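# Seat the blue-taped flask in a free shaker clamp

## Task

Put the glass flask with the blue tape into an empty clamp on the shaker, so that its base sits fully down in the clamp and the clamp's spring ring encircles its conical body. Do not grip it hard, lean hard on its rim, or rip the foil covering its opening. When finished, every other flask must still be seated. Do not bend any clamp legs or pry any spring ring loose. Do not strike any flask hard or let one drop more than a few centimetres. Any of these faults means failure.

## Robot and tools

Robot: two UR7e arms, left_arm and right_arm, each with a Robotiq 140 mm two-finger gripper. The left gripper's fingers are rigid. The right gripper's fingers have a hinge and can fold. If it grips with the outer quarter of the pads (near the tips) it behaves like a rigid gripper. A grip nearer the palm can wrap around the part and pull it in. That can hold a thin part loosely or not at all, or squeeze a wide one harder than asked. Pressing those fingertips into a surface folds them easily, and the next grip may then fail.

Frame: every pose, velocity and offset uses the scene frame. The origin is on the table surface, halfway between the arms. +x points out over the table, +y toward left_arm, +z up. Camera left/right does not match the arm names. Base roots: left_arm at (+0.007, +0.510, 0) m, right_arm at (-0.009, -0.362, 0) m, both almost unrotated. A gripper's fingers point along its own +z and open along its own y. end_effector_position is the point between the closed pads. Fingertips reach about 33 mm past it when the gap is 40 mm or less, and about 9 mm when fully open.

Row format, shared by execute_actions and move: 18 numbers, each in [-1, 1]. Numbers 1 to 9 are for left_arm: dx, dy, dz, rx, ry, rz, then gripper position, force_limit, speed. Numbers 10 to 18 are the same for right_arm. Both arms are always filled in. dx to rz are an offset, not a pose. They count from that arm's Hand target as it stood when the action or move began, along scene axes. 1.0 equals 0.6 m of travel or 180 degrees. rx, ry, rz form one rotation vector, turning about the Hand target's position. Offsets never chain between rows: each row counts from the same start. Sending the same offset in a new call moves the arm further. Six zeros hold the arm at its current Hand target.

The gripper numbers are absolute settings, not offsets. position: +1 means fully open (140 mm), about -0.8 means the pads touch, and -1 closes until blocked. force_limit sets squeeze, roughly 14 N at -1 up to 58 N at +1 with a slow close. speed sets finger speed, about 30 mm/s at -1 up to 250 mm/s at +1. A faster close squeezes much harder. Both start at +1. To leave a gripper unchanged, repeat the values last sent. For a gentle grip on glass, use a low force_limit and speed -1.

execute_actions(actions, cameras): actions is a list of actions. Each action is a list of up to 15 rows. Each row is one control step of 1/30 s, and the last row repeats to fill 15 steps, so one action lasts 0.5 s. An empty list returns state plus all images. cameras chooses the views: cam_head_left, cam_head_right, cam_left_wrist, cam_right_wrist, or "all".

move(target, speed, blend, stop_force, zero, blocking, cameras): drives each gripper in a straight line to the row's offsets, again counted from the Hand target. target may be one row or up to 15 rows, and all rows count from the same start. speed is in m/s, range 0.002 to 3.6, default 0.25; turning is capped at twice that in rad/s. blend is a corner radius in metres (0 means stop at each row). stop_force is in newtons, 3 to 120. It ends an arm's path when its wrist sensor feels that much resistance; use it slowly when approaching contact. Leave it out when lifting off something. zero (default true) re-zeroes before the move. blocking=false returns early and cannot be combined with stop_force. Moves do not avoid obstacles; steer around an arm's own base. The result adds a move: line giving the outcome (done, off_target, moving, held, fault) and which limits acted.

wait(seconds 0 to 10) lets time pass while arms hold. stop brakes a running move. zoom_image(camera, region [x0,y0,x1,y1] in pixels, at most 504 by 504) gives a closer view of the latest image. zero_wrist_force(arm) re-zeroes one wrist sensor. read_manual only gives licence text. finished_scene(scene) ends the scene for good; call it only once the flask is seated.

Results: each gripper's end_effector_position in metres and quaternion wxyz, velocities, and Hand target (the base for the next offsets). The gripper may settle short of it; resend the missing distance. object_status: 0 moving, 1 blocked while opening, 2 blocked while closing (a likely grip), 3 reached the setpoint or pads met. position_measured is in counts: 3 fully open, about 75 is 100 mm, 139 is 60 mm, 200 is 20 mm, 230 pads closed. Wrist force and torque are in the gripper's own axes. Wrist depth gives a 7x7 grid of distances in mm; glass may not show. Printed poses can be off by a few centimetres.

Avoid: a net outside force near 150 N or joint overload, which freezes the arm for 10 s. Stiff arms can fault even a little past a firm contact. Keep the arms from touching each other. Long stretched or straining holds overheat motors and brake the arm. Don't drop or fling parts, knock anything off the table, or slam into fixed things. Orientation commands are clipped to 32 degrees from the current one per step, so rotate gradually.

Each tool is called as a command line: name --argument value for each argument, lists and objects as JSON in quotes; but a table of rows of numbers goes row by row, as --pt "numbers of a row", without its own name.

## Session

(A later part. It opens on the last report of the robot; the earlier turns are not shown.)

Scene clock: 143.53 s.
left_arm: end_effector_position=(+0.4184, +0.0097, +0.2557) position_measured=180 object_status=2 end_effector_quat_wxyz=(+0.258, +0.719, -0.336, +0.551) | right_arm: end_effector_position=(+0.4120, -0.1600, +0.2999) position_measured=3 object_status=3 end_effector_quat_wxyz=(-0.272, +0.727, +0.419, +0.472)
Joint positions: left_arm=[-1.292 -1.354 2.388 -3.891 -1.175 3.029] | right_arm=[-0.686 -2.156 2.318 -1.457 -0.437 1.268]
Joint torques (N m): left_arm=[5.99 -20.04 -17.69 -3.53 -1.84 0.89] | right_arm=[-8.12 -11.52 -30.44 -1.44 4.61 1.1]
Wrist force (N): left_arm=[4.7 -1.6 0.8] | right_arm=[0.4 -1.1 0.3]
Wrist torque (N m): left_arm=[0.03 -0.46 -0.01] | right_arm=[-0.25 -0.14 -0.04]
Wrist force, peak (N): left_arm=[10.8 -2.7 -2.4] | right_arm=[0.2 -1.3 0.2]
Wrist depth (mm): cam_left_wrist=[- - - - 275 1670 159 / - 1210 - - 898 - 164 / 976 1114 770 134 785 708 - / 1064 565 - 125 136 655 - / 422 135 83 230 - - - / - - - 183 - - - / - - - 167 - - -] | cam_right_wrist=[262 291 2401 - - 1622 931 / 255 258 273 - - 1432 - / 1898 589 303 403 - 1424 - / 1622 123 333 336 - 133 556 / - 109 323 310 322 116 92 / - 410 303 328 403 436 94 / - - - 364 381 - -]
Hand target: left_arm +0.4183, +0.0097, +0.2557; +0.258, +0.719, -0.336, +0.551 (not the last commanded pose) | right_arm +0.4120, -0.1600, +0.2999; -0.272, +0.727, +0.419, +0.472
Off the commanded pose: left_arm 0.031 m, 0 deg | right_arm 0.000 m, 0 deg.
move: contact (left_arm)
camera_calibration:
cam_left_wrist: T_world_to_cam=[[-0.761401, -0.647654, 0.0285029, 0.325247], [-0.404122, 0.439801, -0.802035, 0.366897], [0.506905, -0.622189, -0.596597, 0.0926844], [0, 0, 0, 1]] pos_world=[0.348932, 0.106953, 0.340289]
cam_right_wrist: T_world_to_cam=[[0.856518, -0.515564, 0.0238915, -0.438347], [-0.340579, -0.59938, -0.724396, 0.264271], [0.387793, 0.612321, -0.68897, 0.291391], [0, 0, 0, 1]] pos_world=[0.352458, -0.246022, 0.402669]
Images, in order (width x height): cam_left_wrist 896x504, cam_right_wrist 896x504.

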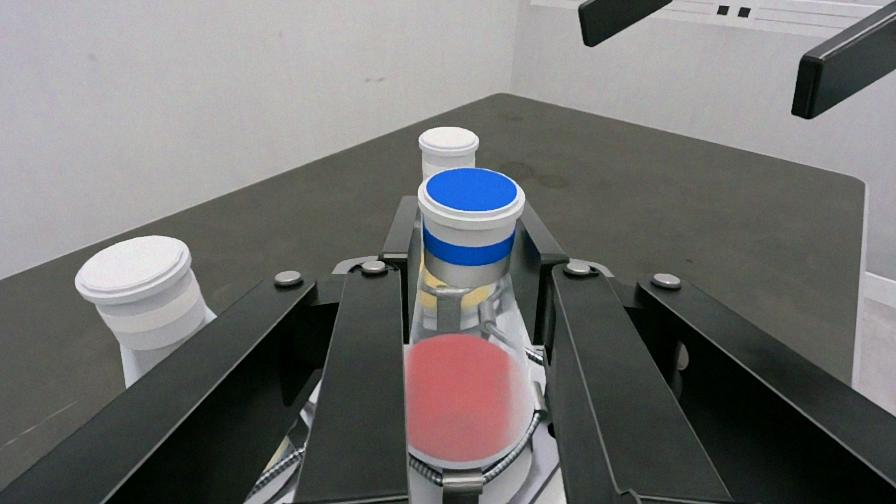

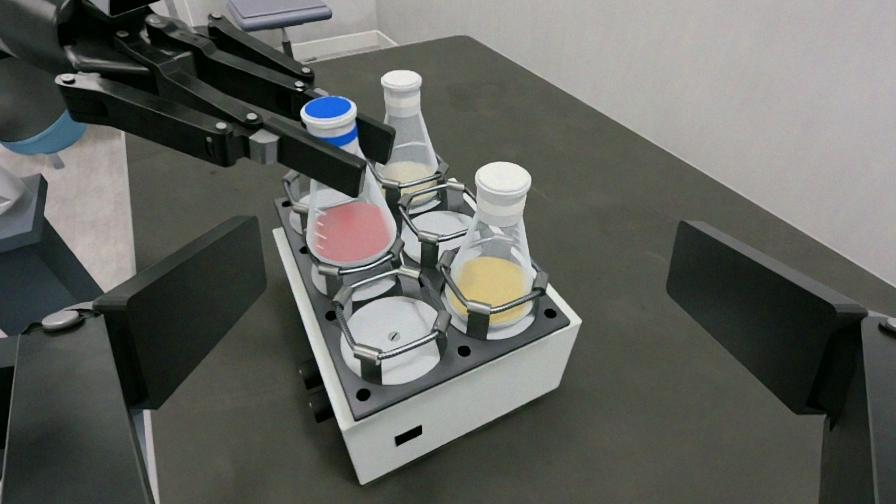

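move --pt "0 0 0.006 0 0 0 -1 -1 -1 0 0 0 0 0 0 1 1 1" --pt "0.0013 0.0011 0.006 0 0 0 -1 -1 -1 0 0 0 0 0 0 1 1 1" --speed 0.02 --cameras '[]'

move --target '[0,0,-0.06,0,0,0,-1,-1,-1,0,0,0,0,0,0,1,1,1]' --speed 0.012 --stop_force 13 --cameras '["cam_right_wrist","cam_left_wrist"]'

zoom_image --camera "cam_right_wrist" --region '[260, 60, 510, 310]'

zoom_image --camera "cam_left_wrist" --region '[350, 280, 610, 504]'

Scene clock: 146.70 s.
left_arm: end_effector_position=(+0.4191, +0.0104, +0.2594) position_measured=180 object_status=2 end_effector_quat_wxyz=(+0.258, +0.719, -0.336, +0.551) | right_arm: end_effector_position=(+0.4120, -0.1600, +0.2999) position_measured=3 object_status=3 end_effector_quat_wxyz=(-0.272, +0.727, +0.419, +0.472)
Joint positions: left_arm=[-1.289 -1.365 2.385 -3.878 -1.178 3.03] | right_arm=[-0.686 -2.156 2.318 -1.457 -0.437 1.268]
Joint torques (N m): left_arm=[-6.85 -18.67 -15.84 -4.95 1.27 0.04] | right_arm=[-7.62 -10.79 -30.48 -1.6 5.16 1.13]
Wrist force (N): left_arm=[0.4 -0.5 2.0] | right_arm=[0.2 -1.0 0.5]
Wrist torque (N m): left_arm=[-0.04 -0.35 -0.21] | right_arm=[-0.23 -0.08 -0.05]
Wrist force, peak (N): left_arm=[5.9 -2.1 0.3] | right_arm=[0.5 -1.1 0.5]
Wrist depth (mm): cam_left_wrist=[1001 - - - 283 1647 159 / - 1140 - 1592 - - 171 / - 1242 672 127 698 746 1550 / - - 567 126 527 581 - / - 137 83 207 - - 1647 / - - - 182 - - - / - - - 170 - - -] | cam_right_wrist=[261 287 2524 - 1440 1108 - / 250 255 269 - - 1249 - / 1928 690 341 403 - - - / 1724 117 329 341 - 142 587 / - 109 326 311 325 116 92 / - - 298 327 - - 94 / - 374 361 374 - - -]
Hand target: left_arm +0.4191, +0.0104, +0.2593; +0.258, +0.719, -0.336, +0.551 | right_arm +0.4120, -0.1600, +0.2999; -0.272, +0.727, +0.419, +0.472
Off the commanded pose: left_arm 0.000 m, 0 deg | right_arm 0.000 m, 0 deg.
move: done
No camera images: "cameras" was empty.

Scene clock: 148.07 s.
left_arm: end_effector_position=(+0.4191, +0.0104, +0.2550) position_measured=180 object_status=2 end_effector_quat_wxyz=(+0.258, +0.719, -0.336, +0.552) | right_arm: end_effector_position=(+0.4120, -0.1600, +0.2999) position_measured=3 object_status=3 end_effector_quat_wxyz=(-0.272, +0.727, +0.419, +0.472)
Joint positions: left_arm=[-1.289 -1.352 2.388 -3.895 -1.178 3.03] | right_arm=[-0.686 -2.156 2.318 -1.457 -0.437 1.268]
Joint torques (N m): left_arm=[-6.68 -18.99 -16.32 -2.69 0.98 -0.82] | right_arm=[-8.16 -11.45 -29.33 -1.27 4.98 1.1]
Wrist force (N): left_arm=[7.5 1.3 0.0] | right_arm=[0.4 -1.0 0.5]
Wrist torque (N m): left_arm=[-0.07 -0.46 -0.30] | right_arm=[-0.23 -0.14 -0.04]
Wrist force, peak (N): left_arm=[14.9 2.3 -3.4] | right_arm=[0.6 -1.2 0.5]
Wrist depth (mm): cam_left_wrist=[818 - - - 2027 - 162 / - - - 1031 1045 - 164 / - - 674 133 - - 748 / - 150 559 129 122 572 - / - 135 83 207 - - - / - - - 182 - - 1275 / - - - 166 - - -] | cam_right_wrist=[263 290 1975 - - - 1051 / 255 260 273 - - - 1038 / 1913 - 280 404 - - 1088 / 1883 117 336 337 - 133 - / - 109 332 300 337 116 92 / - 406 294 328 433 - 95 / - 383 383 - - - -]
Hand target: left_arm +0.4192, +0.0104, +0.2550; +0.258, +0.719, -0.336, +0.552 (not the last commanded pose) | right_arm +0.4120, -0.1600, +0.2999; -0.272, +0.727, +0.419, +0.472
Off the commanded pose: left_arm 0.032 m, 0 deg | right_arm 0.000 m, 0 deg.
move: contact (left_arm)
camera_calibration:
cam_left_wrist: T_world_to_cam=[[-0.761387, -0.647665, 0.0286284, 0.326218], [-0.404061, 0.43955, -0.802203, 0.366457], [0.506976, -0.622355, -0.596364, 0.0921481], [0, 0, 0, 1]] pos_world=[0.349732, 0.107553, 0.339588]
cam_right_wrist: T_world_to_cam=[[0.856518, -0.515564, 0.0238915, -0.438347], [-0.340579, -0.59938, -0.724396, 0.264271], [0.387793, 0.612321, -0.68897, 0.291391], [0, 0, 0, 1]] pos_world=[0.352458, -0.246022, 0.402669]
Images, in order (width x height): cam_left_wrist 896x504, cam_right_wrist 896x504.

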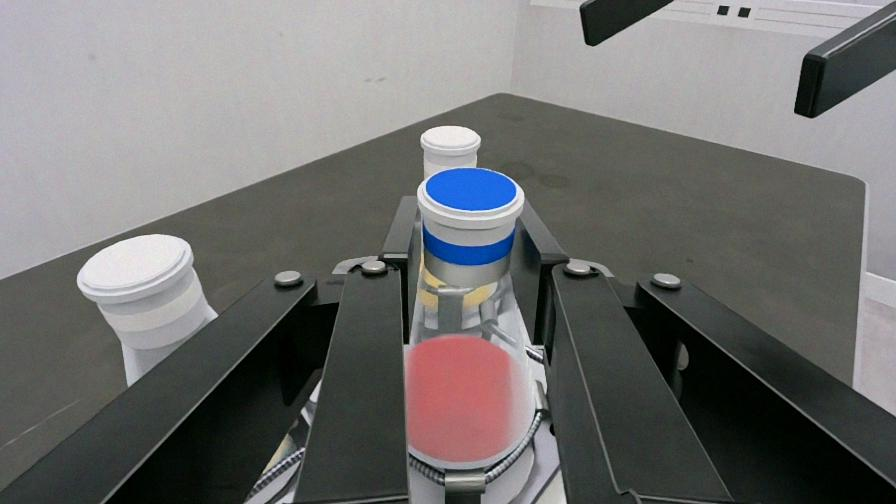

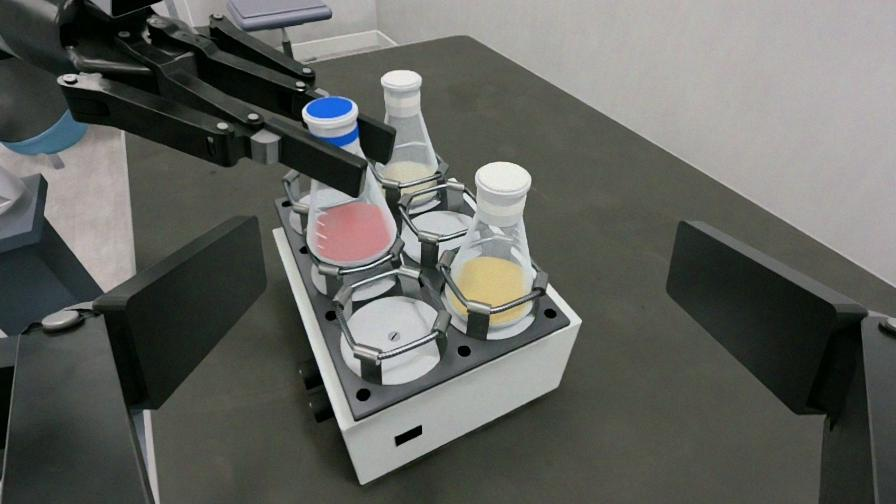

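Scaled by 2.016 from the camera's 896x504 image, which has a finer 1280x720 frame.

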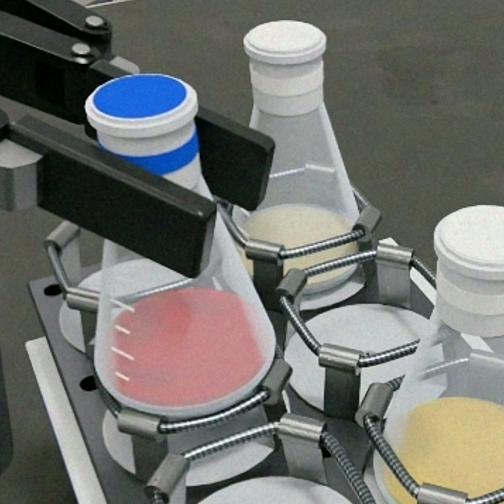

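Scaled by 1.938 from the camera's 896x504 image, which has a finer 1280x720 frame.

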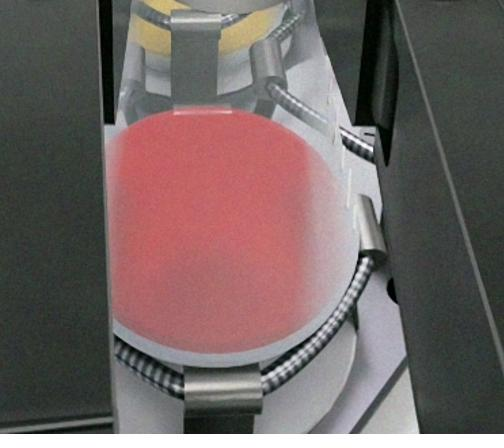

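move --target '[-0.0009,0,-0.06,0,0,0,-1,-1,-1,0,0,0,0,0,0,1,1,1]' --speed 0.012 --stop_force 13 --cameras '["cam_right_wrist","cam_left_wrist"]'

zoom_image --camera "cam_right_wrist" --region '[260, 60, 510, 310]'

zoom_image --camera "cam_left_wrist" --region '[350, 140, 610, 504]'

Scene clock: 151.60 s.
left_arm: end_effector_position=(+0.4192, +0.0103, +0.2544) position_measured=180 object_status=2 end_effector_quat_wxyz=(+0.258, +0.719, -0.335, +0.552) | right_arm: end_effector_position=(+0.4120, -0.1600, +0.2999) position_measured=3 object_status=3 end_effector_quat_wxyz=(-0.272, +0.727, +0.419, +0.472)
Joint positions: left_arm=[-1.289 -1.349 2.389 -3.898 -1.178 3.03] | right_arm=[-0.686 -2.156 2.318 -1.457 -0.437 1.268]
Joint torques (N m): left_arm=[8.26 -11.54 -13.57 -0.88 0.62 -0.43] | right_arm=[-7.73 -9.47 -28.41 -1.52 4.95 1]
Wrist force (N): left_arm=[14.0 2.2 -1.4] | right_arm=[0.1 -1.2 0.5]
Wrist torque (N m): left_arm=[-0.08 -0.59 -0.29] | right_arm=[-0.26 -0.07 -0.04]
Wrist force, peak (N): left_arm=[24.8 2.5 -5.5] | right_arm=[0.5 -1.1 0.6]
Wrist depth (mm): cam_left_wrist=[850 1124 - - 281 1670 162 / - - - - 835 - 165 / - 1310 680 127 - - - / - 150 562 129 121 - 627 / - 134 83 233 - - 1540 / - - - 182 - - - / - - - 166 - - -] | cam_right_wrist=[263 290 2449 - - - 1065 / 255 262 274 - - - - / 1928 - 346 406 - - - / 1700 117 334 337 - 133 995 / - 109 316 311 334 116 92 / - 415 295 329 - 414 94 / - 384 368 - 380 - -]
Hand target: left_arm +0.4192, +0.0103, +0.2544; +0.258, +0.719, -0.335, +0.552 (not the last commanded pose) | right_arm +0.4120, -0.1600, +0.2999; -0.272, +0.727, +0.419, +0.472
Off the commanded pose: left_arm 0.035 m, 0 deg | right_arm 0.000 m, 0 deg.
move: contact (left_arm)
camera_calibration:
cam_left_wrist: T_world_to_cam=[[-0.761386, -0.647657, 0.0288478, 0.326162], [-0.403902, 0.439081, -0.802541, 0.366002], [0.507104, -0.622695, -0.5959, 0.091563], [0, 0, 0, 1]] pos_world=[0.349732, 0.107552, 0.338885]
cam_right_wrist: T_world_to_cam=[[0.856518, -0.515564, 0.0238915, -0.438347], [-0.340579, -0.59938, -0.724396, 0.264271], [0.387793, 0.612321, -0.68897, 0.291391], [0, 0, 0, 1]] pos_world=[0.352458, -0.246022, 0.402669]
Images, in order (width x height): cam_left_wrist 896x504, cam_right_wrist 896x504.

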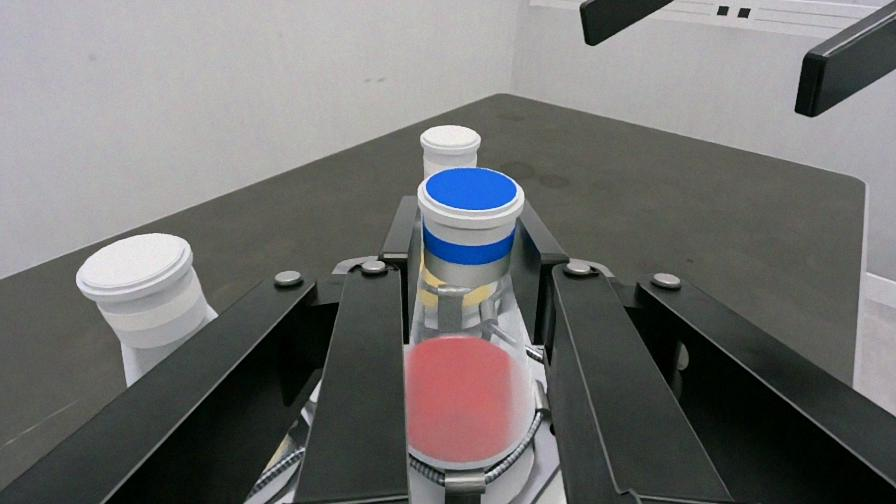

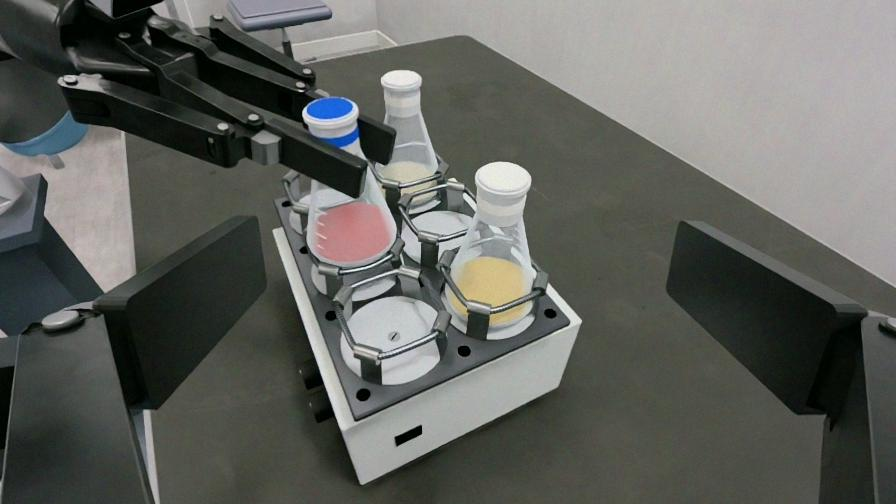

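Scaled by 2.016 from the camera's 896x504 image, which has a finer 1280x720 frame.

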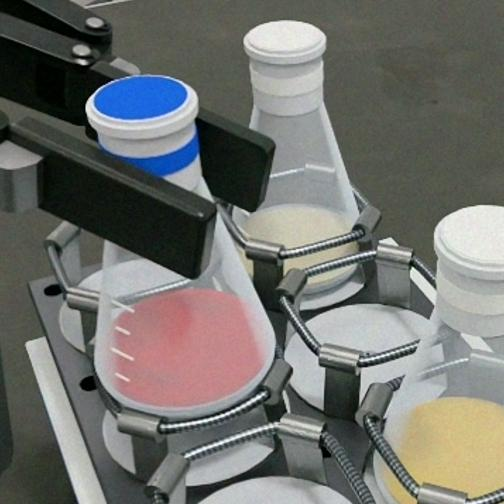

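Scaled by 1.385 from the camera's 896x504 image, which has a finer 1280x720 frame.

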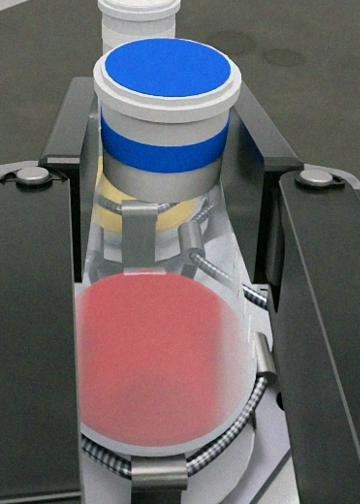

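move --target '[0.0030,-0.0037,0.012,0,0,0,-1,-1,-1,0,0,0,0,0,0,1,1,1]' --speed 0.05

move --target '[0,0,-0.06,0,0,0,-1,-1,-1,0,0,0,0,0,0,1,1,1]' --speed 0.012 --stop_force 10 --cameras '["cam_left_wrist","cam_right_wrist"]'

Scene clock: 162.13 s.
left_arm: end_effector_position=(+0.4210, +0.0081, +0.2617) position_measured=180 object_status=2 end_effector_quat_wxyz=(+0.258, +0.719, -0.335, +0.552) | right_arm: end_effector_position=(+0.4120, -0.1600, +0.2999) position_measured=3 object_status=3 end_effector_quat_wxyz=(-0.272, +0.727, +0.419, +0.472)
Joint positions: left_arm=[-1.286 -1.365 2.375 -3.87 -1.181 3.031] | right_arm=[-0.686 -2.156 2.318 -1.457 -0.437 1.268]
Joint torques (N m): left_arm=[5.32 -18.35 -6.53 -5.17 -0.25 0.98] | right_arm=[-8.06 -9.93 -28.56 -1.61 5.19 1.08]
Wrist force (N): left_arm=[1.8 0.4 2.4] | right_arm=[0.3 -1.0 0.4]
Wrist torque (N m): left_arm=[0.14 -0.64 -0.22] | right_arm=[-0.23 -0.10 -0.04]
Wrist force, peak (N): left_arm=[14.8 1.9 -1.9] | right_arm=[0.5 -1.2 0.5]
Wrist depth (mm): cam_left_wrist=[- - - 1770 1811 1592 161 / - - - - - 1659 165 / 980 - 712 - - 753 - / - - 544 130 120 - - / 428 - 83 268 - - - / - - - 182 - - 1268 / - - - 167 - - -] | cam_right_wrist=[258 284 1869 - - 1256 983 / 248 249 262 - - - - / 1959 682 339 407 - 1243 - / 1869 117 326 335 - 133 575 / - 109 328 318 339 116 92 / - - 285 329 415 441 94 / - - 344 363 387 - -]
Hand target: left_arm +0.4210, +0.0081, +0.2616; +0.258, +0.719, -0.335, +0.552 | right_arm +0.4120, -0.1600, +0.2999; -0.272, +0.727, +0.419, +0.472
Off the commanded pose: left_arm 0.000 m, 0 deg | right_arm 0.000 m, 0 deg.
move: done

Scene clock: 163.67 s.
left_arm: end_effector_position=(+0.4210, +0.0081, +0.2550) position_measured=180 object_status=2 end_effector_quat_wxyz=(+0.258, +0.719, -0.335, +0.552) | right_arm: end_effector_position=(+0.4120, -0.1600, +0.2999) position_measured=3 object_status=3 end_effector_quat_wxyz=(-0.272, +0.727, +0.419, +0.472)
Joint positions: left_arm=[-1.286 -1.345 2.38 -3.894 -1.181 3.031] | right_arm=[-0.686 -2.156 2.318 -1.457 -0.437 1.268]
Joint torques (N m): left_arm=[-6.48 -19.73 -17.13 -2.83 1.6 -0.67] | right_arm=[-7.44 -9.2 -29.38 -1.84 5.06 0.89]
Wrist force (N): left_arm=[8.1 2.0 0.9] | right_arm=[0.2 -0.8 0.2]
Wrist torque (N m): left_arm=[0.15 -0.78 -0.29] | right_arm=[-0.18 -0.09 -0.04]
Wrist force, peak (N): left_arm=[13.5 3.1 -0.1] | right_arm=[0.5 -1.0 0.7]
Wrist depth (mm): cam_left_wrist=[863 - 1168 - - 1647 1333 / 949 - - - 1027 1636 165 / - - - 135 804 765 807 / - 557 - 131 119 - 600 / 421 131 83 243 - - 508 / - - - 184 - - - / - - - 160 - - -] | cam_right_wrist=[261 286 2206 - 1991 - 968 / 255 258 283 - 839 - 1079 / 1943 - 273 395 722 - - / 1800 118 334 335 - 133 571 / - 109 328 308 330 116 92 / - - 290 330 380 - 95 / - 373 365 - 384 - -]
Hand target: left_arm +0.4210, +0.0081, +0.2550; +0.258, +0.719, -0.335, +0.552 (not the last commanded pose) | right_arm +0.4120, -0.1600, +0.2999; -0.272, +0.727, +0.419, +0.472
Off the commanded pose: left_arm 0.029 m, 0 deg | right_arm 0.000 m, 0 deg.
move: contact (left_arm)
camera_calibration:
cam_left_wrist: T_world_to_cam=[[-0.761331, -0.647717, 0.0289454, 0.326109], [-0.403915, 0.438897, -0.802634, 0.368188], [0.507176, -0.622762, -0.595768, 0.0896372], [0, 0, 0, 1]] pos_world=[0.351532, 0.105452, 0.339484]
cam_right_wrist: T_world_to_cam=[[0.856518, -0.515564, 0.0238915, -0.438347], [-0.340579, -0.59938, -0.724396, 0.264271], [0.387793, 0.612321, -0.68897, 0.291391], [0, 0, 0, 1]] pos_world=[0.352458, -0.246022, 0.402669]
Images, in order (width x height): cam_left_wrist 896x504, cam_right_wrist 896x504.

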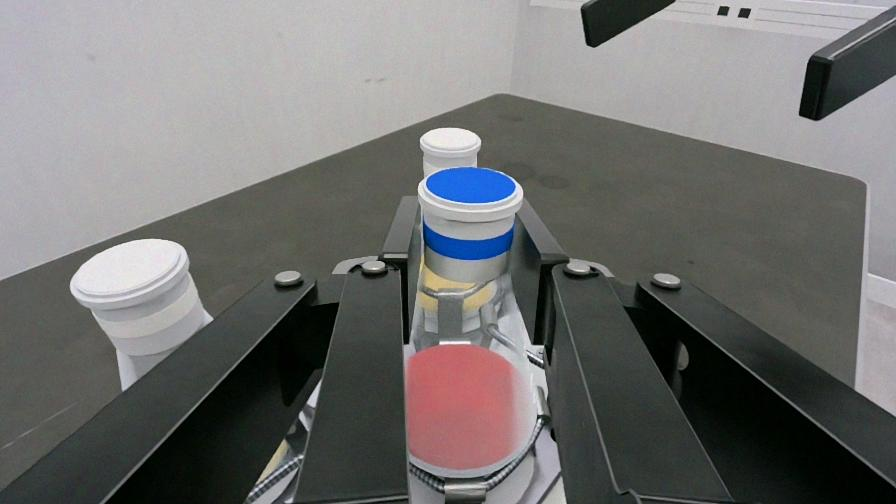

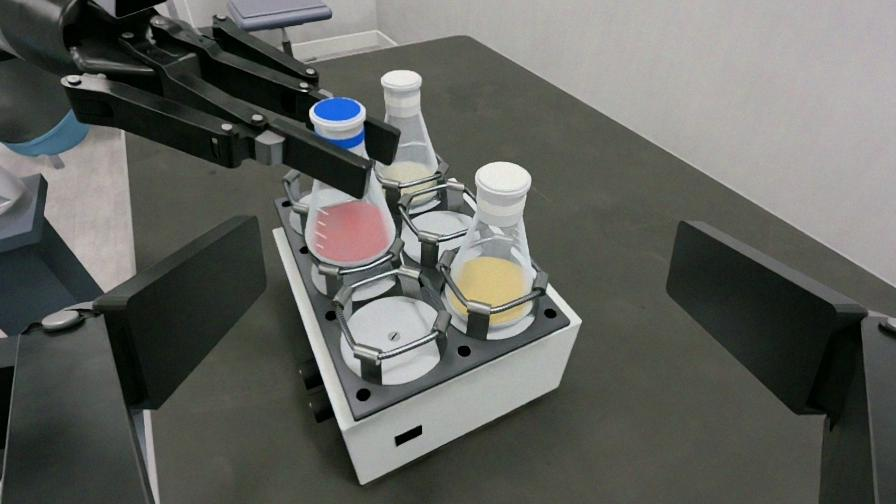

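zoom_image --camera "cam_right_wrist" --region '[260, 90, 460, 310]'

zoom_image --camera "cam_left_wrist" --region '[370, 250, 580, 504]'

Scaled by 2.291 from the camera's 896x504 image, which has a finer 1280x720 frame.

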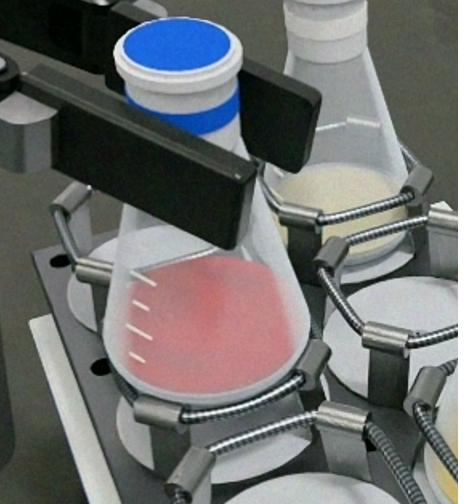

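Scaled by 1.984 from the camera's 896x504 image, which has a finer 1280x720 frame.

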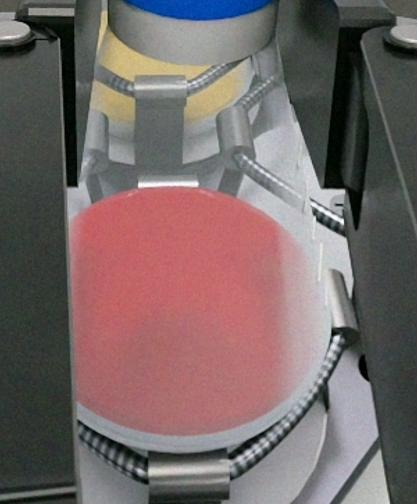

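move --target '[0.0038,-0.0043,0.010,0,0,0,-1,-1,-1,0,0,0,0,0,0,1,1,1]' --speed 0.05

move --target '[0,0,-0.06,0,0,0,-1,-1,-1,0,0,0,0,0,0,1,1,1]' --speed 0.012 --stop_force 10 --cameras '["cam_left_wrist","cam_right_wrist","cam_head_left"]'

zoom_image --camera "cam_right_wrist" --region '[260, 90, 460, 310]'

zoom_image --camera "cam_left_wrist" --region '[370, 250, 580, 504]'

zoom_image --camera "cam_head_left" --region '[360, 180, 560, 330]'

Scene clock: 171.07 s.
left_arm: end_effector_position=(+0.4233, +0.0055, +0.2611) position_measured=180 object_status=2 end_effector_quat_wxyz=(+0.258, +0.719, -0.335, +0.552) | right_arm: end_effector_position=(+0.4120, -0.1600, +0.2999) position_measured=3 object_status=3 end_effector_quat_wxyz=(-0.272, +0.727, +0.419, +0.472)
Joint positions: left_arm=[-1.281 -1.356 2.366 -3.87 -1.185 3.032] | right_arm=[-0.686 -2.156 2.318 -1.457 -0.437 1.268]
Joint torques (N m): left_arm=[5.01 -19.87 -7.42 -5.32 -0.32 0.8] | right_arm=[-7.59 -8.85 -29.87 -1.6 4.88 0.99]
Wrist force (N): left_arm=[1.4 0.4 2.5] | right_arm=[0.7 -1.1 0.5]
Wrist torque (N m): left_arm=[0.15 -0.56 -0.23] | right_arm=[-0.25 -0.18 -0.04]
Wrist force, peak (N): left_arm=[9.2 1.8 0.6] | right_arm=[0.6 -1.0 0.8]
Wrist depth (mm): cam_left_wrist=[- 984 - - - 1248 1310 / 938 - - - - 1797 163 / - 1059 - 135 721 - - / - - - 130 135 - 576 / - 129 83 256 - - 525 / - - - 182 - - - / - - - 166 - - -] | cam_right_wrist=[257 283 2148 2577 - 1218 1033 / 358 247 257 343 - 1224 - / 2007 - 338 397 - 1368 - / 1666 117 328 336 584 132 - / - 109 335 309 355 116 92 / - - 345 330 420 - 94 / - 375 377 371 386 - -]
Hand target: left_arm +0.4233, +0.0055, +0.2610; +0.258, +0.719, -0.335, +0.552 | right_arm +0.4120, -0.1600, +0.2999; -0.272, +0.727, +0.419, +0.472
Off the commanded pose: left_arm 0.000 m, 0 deg | right_arm 0.000 m, 0 deg.
move: done

Scene clock: 172.13 s.
left_arm: end_effector_position=(+0.4233, +0.0055, +0.2603) position_measured=180 object_status=2 end_effector_quat_wxyz=(+0.258, +0.719, -0.335, +0.552) | right_arm: end_effector_position=(+0.4120, -0.1600, +0.2999) position_measured=3 object_status=3 end_effector_quat_wxyz=(-0.272, +0.727, +0.419, +0.472)
Joint positions: left_arm=[-1.281 -1.353 2.367 -3.873 -1.185 3.032] | right_arm=[-0.686 -2.156 2.318 -1.457 -0.437 1.268]
Joint torques (N m): left_arm=[3.45 -12.72 -16.56 -2.06 -0.95 0.14] | right_arm=[-6.62 -9.45 -28.35 -1.6 5.05 1.05]
Wrist force (N): left_arm=[10.5 0.3 -3.4] | right_arm=[0.3 -1.0 0.3]
Wrist torque (N m): left_arm=[0.11 -0.78 -0.23] | right_arm=[-0.24 -0.10 -0.04]
Wrist force, peak (N): left_arm=[17.8 0.4 -8.6] | right_arm=[0.3 -1.3 0.2]
Wrist depth (mm): cam_left_wrist=[- 1129 1348 - 270 1446 1371 / 898 1198 1363 - - - 161 / - - 704 127 - - 744 / 949 - 567 130 121 - 655 / - 131 83 258 - - 476 / - - - 182 - - 1303 / - - - 167 - - -] | cam_right_wrist=[257 283 2186 3601 - 1243 - / 358 249 264 - 1502 - - / 2007 - 338 397 - - - / - 117 325 336 - 133 - / - 109 326 311 323 116 92 / - - 299 330 414 - 95 / - - - 397 - - -]
Hand target: left_arm +0.4233, +0.0055, +0.2603; +0.258, +0.719, -0.335, +0.552 (not the last commanded pose) | right_arm +0.4120, -0.1600, +0.2999; -0.272, +0.727, +0.419, +0.472
Off the commanded pose: left_arm 0.035 m, 0 deg | right_arm 0.000 m, 0 deg.
move: contact (left_arm)
camera_calibration:
cam_left_wrist: T_world_to_cam=[[-0.761358, -0.647678, 0.0291172, 0.325972], [-0.403832, 0.43862, -0.802827, 0.374497], [0.507202, -0.622997, -0.5955, 0.0898708], [0, 0, 0, 1]] pos_world=[0.353832, 0.102852, 0.344683]
cam_right_wrist: T_world_to_cam=[[0.856518, -0.515564, 0.0238915, -0.438347], [-0.340579, -0.59938, -0.724396, 0.264271], [0.387793, 0.612321, -0.68897, 0.291391], [0, 0, 0, 1]] pos_world=[0.352458, -0.246022, 0.402669]
Images, in order (width x height): cam_head_left 896x504, cam_left_wrist 896x504, cam_right_wrist 896x504.

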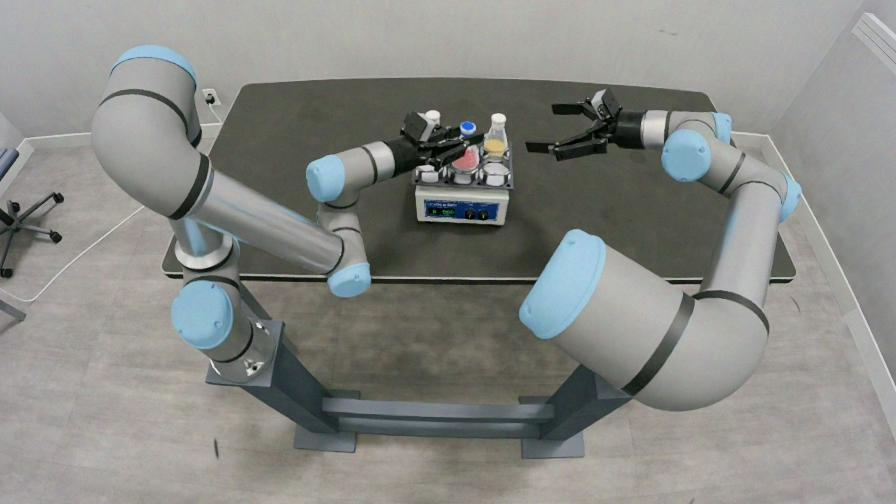

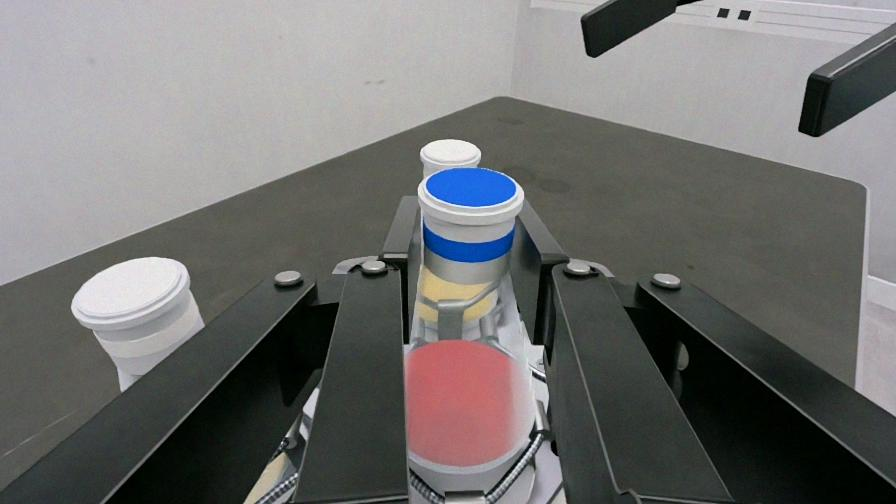

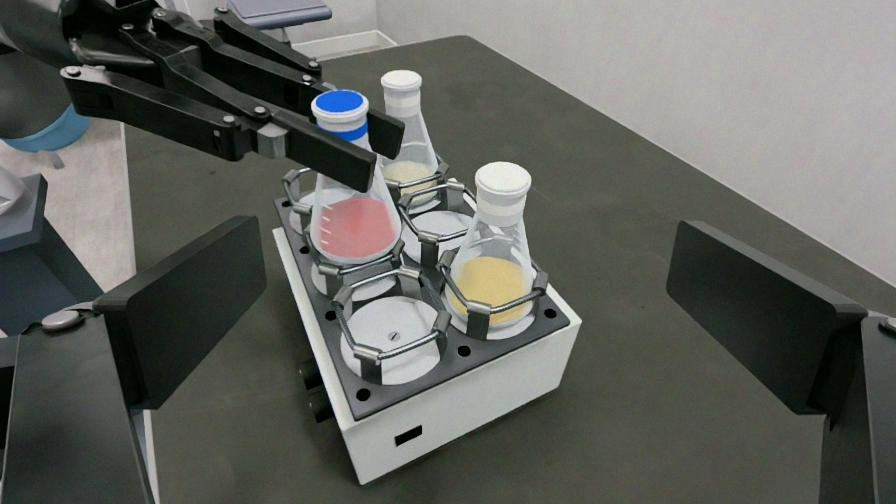

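Scaled by 2.291 from the camera's 896x504 image, which has a finer 1280x720 frame.

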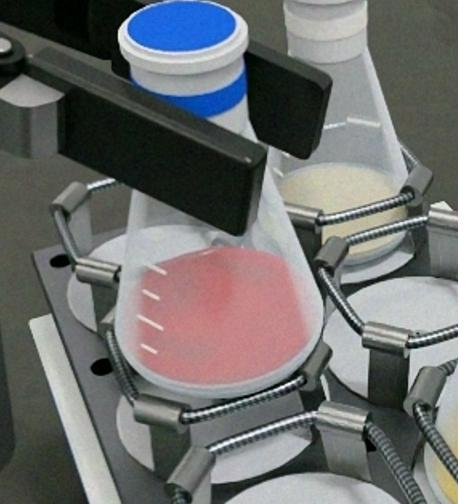

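Scaled by 1.984 from the camera's 896x504 image, which has a finer 1280x720 frame.

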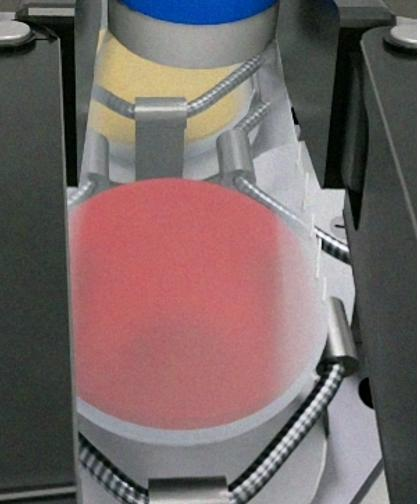

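Scaled by 2.520 from the camera's 896x504 image, which has a finer 1280x720 frame.

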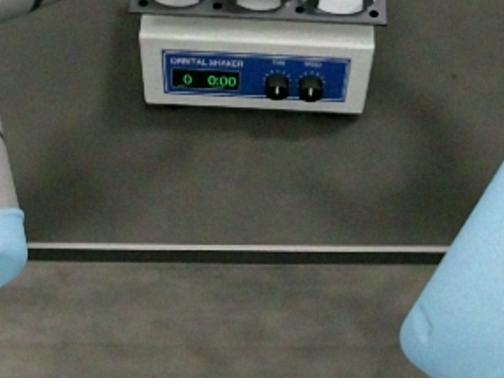

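move --pt "0 0 0.012 0 0 0 -1 -1 -1 0 0 0 0 0 0 1 1 1" --pt "-0.0065 0.0065 0.012 -0.0111 -0.0093 0 -1 -1 -1 0 0 0 0 0 0 1 1 1" --speed 0.05

move --target '[0,0,-0.06,0,0,0,-1,-1,-1,0,0,0,0,0,0,1,1,1]' --speed 0.012 --stop_force 10 --cameras '["cam_left_wrist","cam_right_wrist"]'

zoom_image --camera "cam_right_wrist" --region '[260, 90, 460, 310]'

zoom_image --camera "cam_left_wrist" --region '[370, 250, 580, 504]'

Scene clock: 185.70 s.
left_arm: end_effector_position=(+0.4193, +0.0094, +0.2674) position_measured=180 object_status=2 end_effector_quat_wxyz=(+0.266, +0.706, -0.329, +0.568) | right_arm: end_effector_position=(+0.4120, -0.1600, +0.2999) position_measured=3 object_status=3 end_effector_quat_wxyz=(-0.272, +0.727, +0.419, +0.472)
Joint positions: left_arm=[-1.294 -1.339 2.385 -3.953 -1.169 3.048] | right_arm=[-0.686 -2.156 2.318 -1.457 -0.437 1.268]
Joint torques (N m): left_arm=[10.4 -30.38 -19.9 -4.05 -1.38 -1.51] | right_arm=[-7.8 -8.98 -30.09 -1.76 5.11 1.13]
Wrist force (N): left_arm=[1.1 0.8 2.6] | right_arm=[0.4 -0.8 0.2]
Wrist torque (N m): left_arm=[0.21 -0.52 -0.20] | right_arm=[-0.19 -0.11 -0.05]
Wrist force, peak (N): left_arm=[11.0 0.3 -3.6] | right_arm=[0.4 -1.3 0.3]
Wrist depth (mm): cam_left_wrist=[- - - - 288 294 268 / - - 1296 - 1647 - 170 / 992 - 878 133 - 812 - / 1068 - - 130 566 - 633 / - 134 83 251 - - - / - - - 182 - - 1325 / - - - 167 - - -] | cam_right_wrist=[260 285 2167 - 1550 - - / 250 248 252 839 - 1249 - / 2007 - 330 405 - - 1150 / - 117 316 337 - 133 - / - 109 318 311 339 116 92 / - - 297 330 424 416 94 / - 383 - - - 386 -]
Hand target: left_arm +0.4194, +0.0094, +0.2675; +0.266, +0.706, -0.329, +0.568 | right_arm +0.4120, -0.1600, +0.2999; -0.272, +0.727, +0.419, +0.472
Off the commanded pose: left_arm 0.000 m, 0 deg | right_arm 0.000 m, 0 deg.
move: done

Scene clock: 187.80 s.
left_arm: end_effector_position=(+0.4194, +0.0094, +0.2548) position_measured=180 object_status=2 end_effector_quat_wxyz=(+0.266, +0.706, -0.329, +0.568) | right_arm: end_effector_position=(+0.4120, -0.1600, +0.2999) position_measured=3 object_status=3 end_effector_quat_wxyz=(-0.272, +0.727, +0.419, +0.472)
Joint positions: left_arm=[-1.294 -1.301 2.392 -3.999 -1.169 3.048] | right_arm=[-0.686 -2.156 2.318 -1.457 -0.437 1.268]
Joint torques (N m): left_arm=[9.83 -19.79 -15.62 -2.76 -1.4 -1.34] | right_arm=[-7.88 -7.78 -29.31 -1.74 4.88 1.1]
Wrist force (N): left_arm=[7.8 1.0 0.4] | right_arm=[0.3 -0.9 0.5]
Wrist torque (N m): left_arm=[0.25 -0.62 -0.19] | right_arm=[-0.21 -0.11 -0.04]
Wrist force, peak (N): left_arm=[13.9 0.7 -0.6] | right_arm=[0.6 -1.1 0.4]
Wrist depth (mm): cam_left_wrist=[- - - - 281 1540 161 / 945 1135 - - - - 167 / 1009 - - 134 818 - - / 956 - 559 131 120 - 661 / - - 83 238 - - 507 / - - - 182 - - 1333 / - - - 159 - - -] | cam_right_wrist=[266 293 2354 - 1611 - 1024 / 262 264 291 - - - 1144 / 1869 - 271 405 - - 1012 / 1827 122 335 343 580 133 - / - 109 336 313 337 123 92 / - 405 349 329 428 - 95 / - 373 389 381 394 - -]
Hand target: left_arm +0.4194, +0.0094, +0.2547; +0.266, +0.706, -0.329, +0.568 (not the last commanded pose) | right_arm +0.4120, -0.1600, +0.2999; -0.272, +0.727, +0.419, +0.472
Off the commanded pose: left_arm 0.023 m, 0 deg | right_arm 0.000 m, 0 deg.
move: contact (left_arm)
camera_calibration:
cam_left_wrist: T_world_to_cam=[[-0.762248, -0.646614, 0.0294738, 0.325975], [-0.379943, 0.410095, -0.829135, 0.363698], [0.524044, -0.643205, -0.55827, 0.0746279], [0, 0, 0, 1]] pos_world=[0.34755, 0.109631, 0.333609]
cam_right_wrist: T_world_to_cam=[[0.856518, -0.515564, 0.0238915, -0.438347], [-0.340579, -0.59938, -0.724396, 0.264271], [0.387793, 0.612321, -0.68897, 0.291391], [0, 0, 0, 1]] pos_world=[0.352458, -0.246022, 0.402669]
Images, in order (width x height): cam_left_wrist 896x504, cam_right_wrist 896x504.

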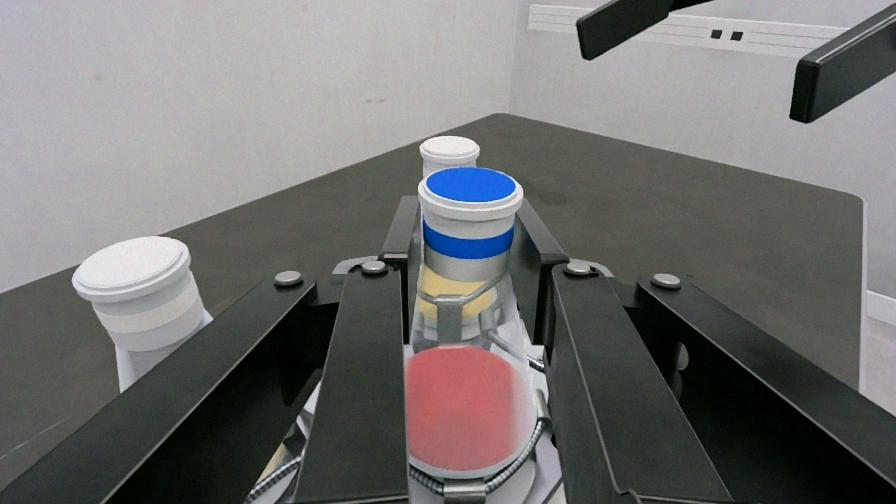

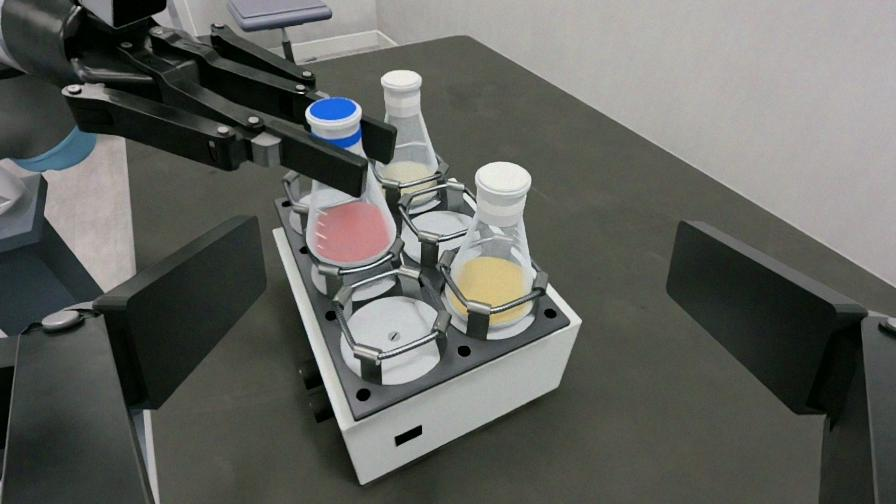

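Scaled by 2.291 from the camera's 896x504 image, which has a finer 1280x720 frame.

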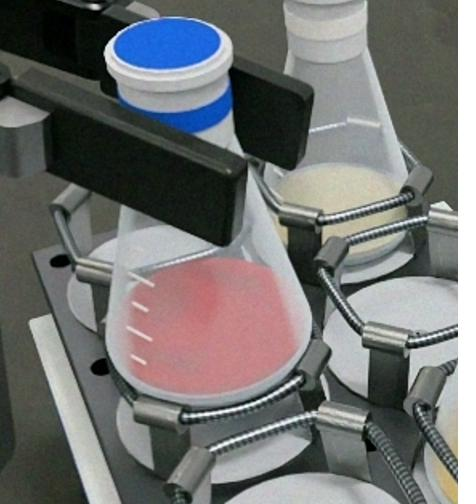

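Scaled by 1.984 from the camera's 896x504 image, which has a finer 1280x720 frame.

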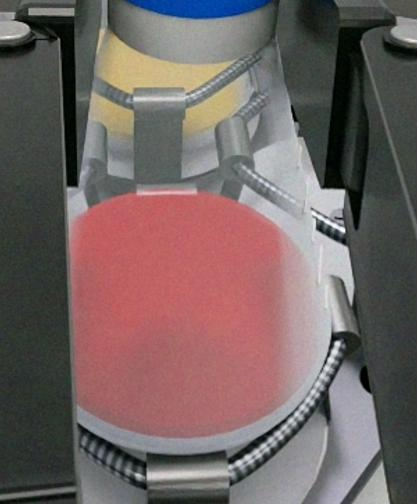

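move --target '[0.0004,-0.0005,0.006,-0.0045,-0.0037,0,-1,-1,-1,0,0,0,0,0,0,1,1,1]' --speed 0.05

move --target '[0,0,-0.06,0,0,0,-1,-1,-1,0,0,0,0,0,0,1,1,1]' --speed 0.012 --stop_force 20 --cameras '["cam_left_wrist","cam_right_wrist"]'

zoom_image --camera "cam_right_wrist" --region '[260, 90, 460, 310]'

zoom_image --camera "cam_left_wrist" --region '[370, 250, 580, 504]'

Scene clock: 193.90 s.
left_arm: end_effector_position=(+0.4197, +0.0091, +0.2583) position_measured=180 object_status=2 end_effector_quat_wxyz=(+0.269, +0.701, -0.327, +0.575) | right_arm: end_effector_position=(+0.4120, -0.1600, +0.2999) position_measured=3 object_status=3 end_effector_quat_wxyz=(-0.272, +0.727, +0.419, +0.472)
Joint positions: left_arm=[-1.295 -1.292 2.391 -4.027 -1.166 3.055] | right_arm=[-0.686 -2.156 2.318 -1.457 -0.437 1.268]
Joint torques (N m): left_arm=[-15.19 -31.83 -15.36 -2.21 0.68 -0.77] | right_arm=[-8.56 -7.94 -30.35 -1.84 5.03 1.09]
Wrist force (N): left_arm=[1.3 1.2 2.0] | right_arm=[0.2 -1.1 0.2]
Wrist torque (N m): left_arm=[0.28 -0.57 -0.21] | right_arm=[-0.24 -0.09 -0.04]
Wrist force, peak (N): left_arm=[9.3 0.7 0.1] | right_arm=[0.7 -1.2 0.4]
Wrist depth (mm): cam_left_wrist=[- 1018 1325 - 281 1625 166 / 992 1103 1438 1853 - - 170 / 984 1255 - 126 - - - / - - 104 132 589 - 1403 / - 133 83 256 - - 542 / - - - 182 - - - / - - - 164 - - -] | cam_right_wrist=[266 291 2782 - - - - / 261 259 265 - - 1302 976 / 1883 - 342 405 - - - / 1654 117 330 337 - 133 565 / - 109 329 312 335 115 92 / - - 288 330 - - 94 / - - 350 - 390 - -]
Hand target: left_arm +0.4197, +0.0091, +0.2583; +0.269, +0.701, -0.327, +0.575 | right_arm +0.4120, -0.1600, +0.2999; -0.272, +0.727, +0.419, +0.472
Off the commanded pose: left_arm 0.000 m, 0 deg | right_arm 0.000 m, 0 deg.
move: done

Scene clock: 195.33 s.
left_arm: end_effector_position=(+0.4196, +0.0091, +0.2537) position_measured=180 object_status=2 end_effector_quat_wxyz=(+0.269, +0.700, -0.327, +0.575) | right_arm: end_effector_position=(+0.4120, -0.1600, +0.2999) position_measured=3 object_status=3 end_effector_quat_wxyz=(-0.272, +0.727, +0.419, +0.472)
Joint positions: left_arm=[-1.295 -1.277 2.393 -4.045 -1.166 3.055] | right_arm=[-0.686 -2.156 2.318 -1.457 -0.437 1.268]
Joint torques (N m): left_arm=[-7.88 -15.08 -11.19 -0.36 0.91 -1.41] | right_arm=[-6.99 -6.88 -29.79 -2.2 4.72 1.28]
Wrist force (N): left_arm=[15.5 2.5 -0.2] | right_arm=[0.6 -0.9 0.6]
Wrist torque (N m): left_arm=[0.25 -0.81 -0.20] | right_arm=[-0.21 -0.16 -0.04]
Wrist force, peak (N): left_arm=[26.4 3.4 -2.4] | right_arm=[0.7 -1.2 0.4]
Wrist depth (mm): cam_left_wrist=[- - - 1783 277 1446 161 / - 1235 - 1928 2281 1928 170 / 1001 1022 1473 130 - - - / - - - 134 136 590 619 / - 135 83 256 - - 512 / - - - 182 - - - / - - - 156 - - -] | cam_right_wrist=[267 297 3099 3023 1502 1069 - / 264 269 287 805 - 1309 - / 1898 - 271 412 - 1224 1113 / 1407 117 335 341 - 133 554 / - 109 318 311 325 116 92 / - - 287 327 423 - 94 / - 378 376 362 381 - -]
Hand target: left_arm +0.4197, +0.0091, +0.2537; +0.269, +0.701, -0.327, +0.575 (not the last commanded pose) | right_arm +0.4120, -0.1600, +0.2999; -0.272, +0.727, +0.419, +0.472
Off the commanded pose: left_arm 0.031 m, 0 deg | right_arm 0.000 m, 0 deg.
move: contact (left_arm)
camera_calibration:
cam_left_wrist: T_world_to_cam=[[-0.762582, -0.646198, 0.0299373, 0.325975], [-0.370069, 0.397827, -0.839513, 0.361672], [0.530582, -0.651277, -0.542514, 0.0670357], [0, 0, 0, 1]] pos_world=[0.346858, 0.11042, 0.330238]
cam_right_wrist: T_world_to_cam=[[0.856518, -0.515564, 0.0238915, -0.438347], [-0.340579, -0.59938, -0.724396, 0.264271], [0.387793, 0.612321, -0.68897, 0.291391], [0, 0, 0, 1]] pos_world=[0.352458, -0.246022, 0.402669]
Images, in order (width x height): cam_left_wrist 896x504, cam_right_wrist 896x504.

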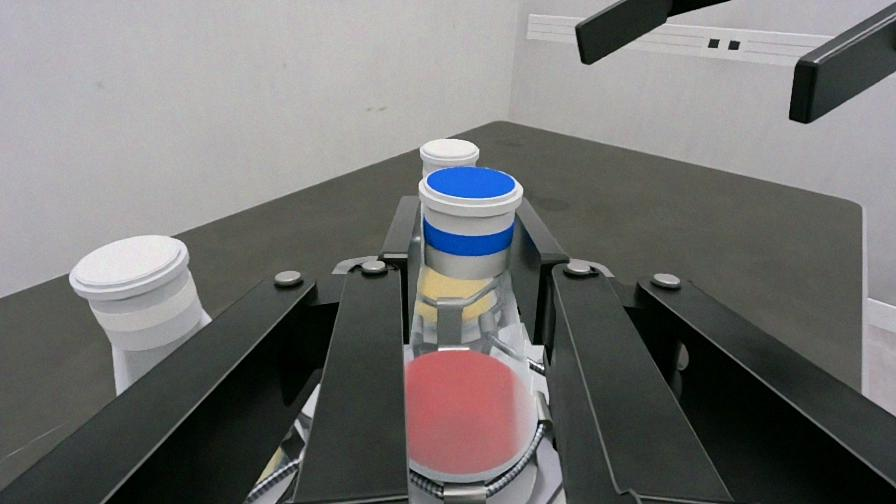

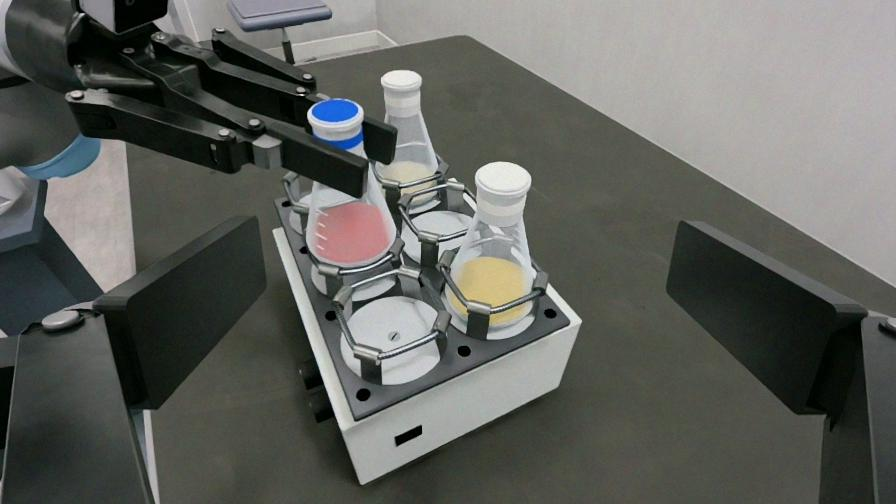

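Scaled by 2.291 from the camera's 896x504 image, which has a finer 1280x720 frame.

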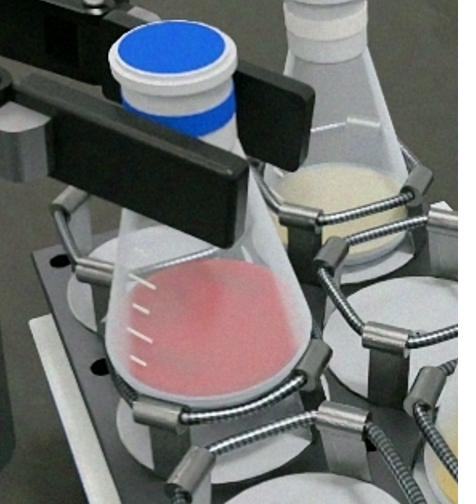

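Scaled by 1.984 from the camera's 896x504 image, which has a finer 1280x720 frame.

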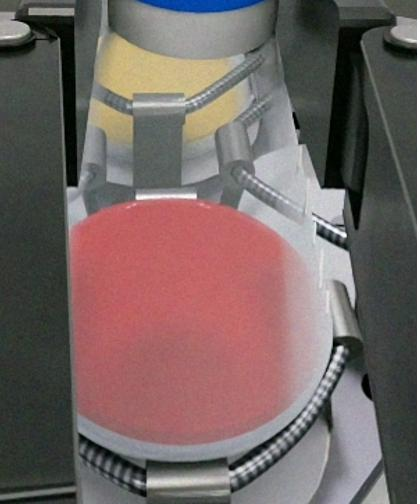

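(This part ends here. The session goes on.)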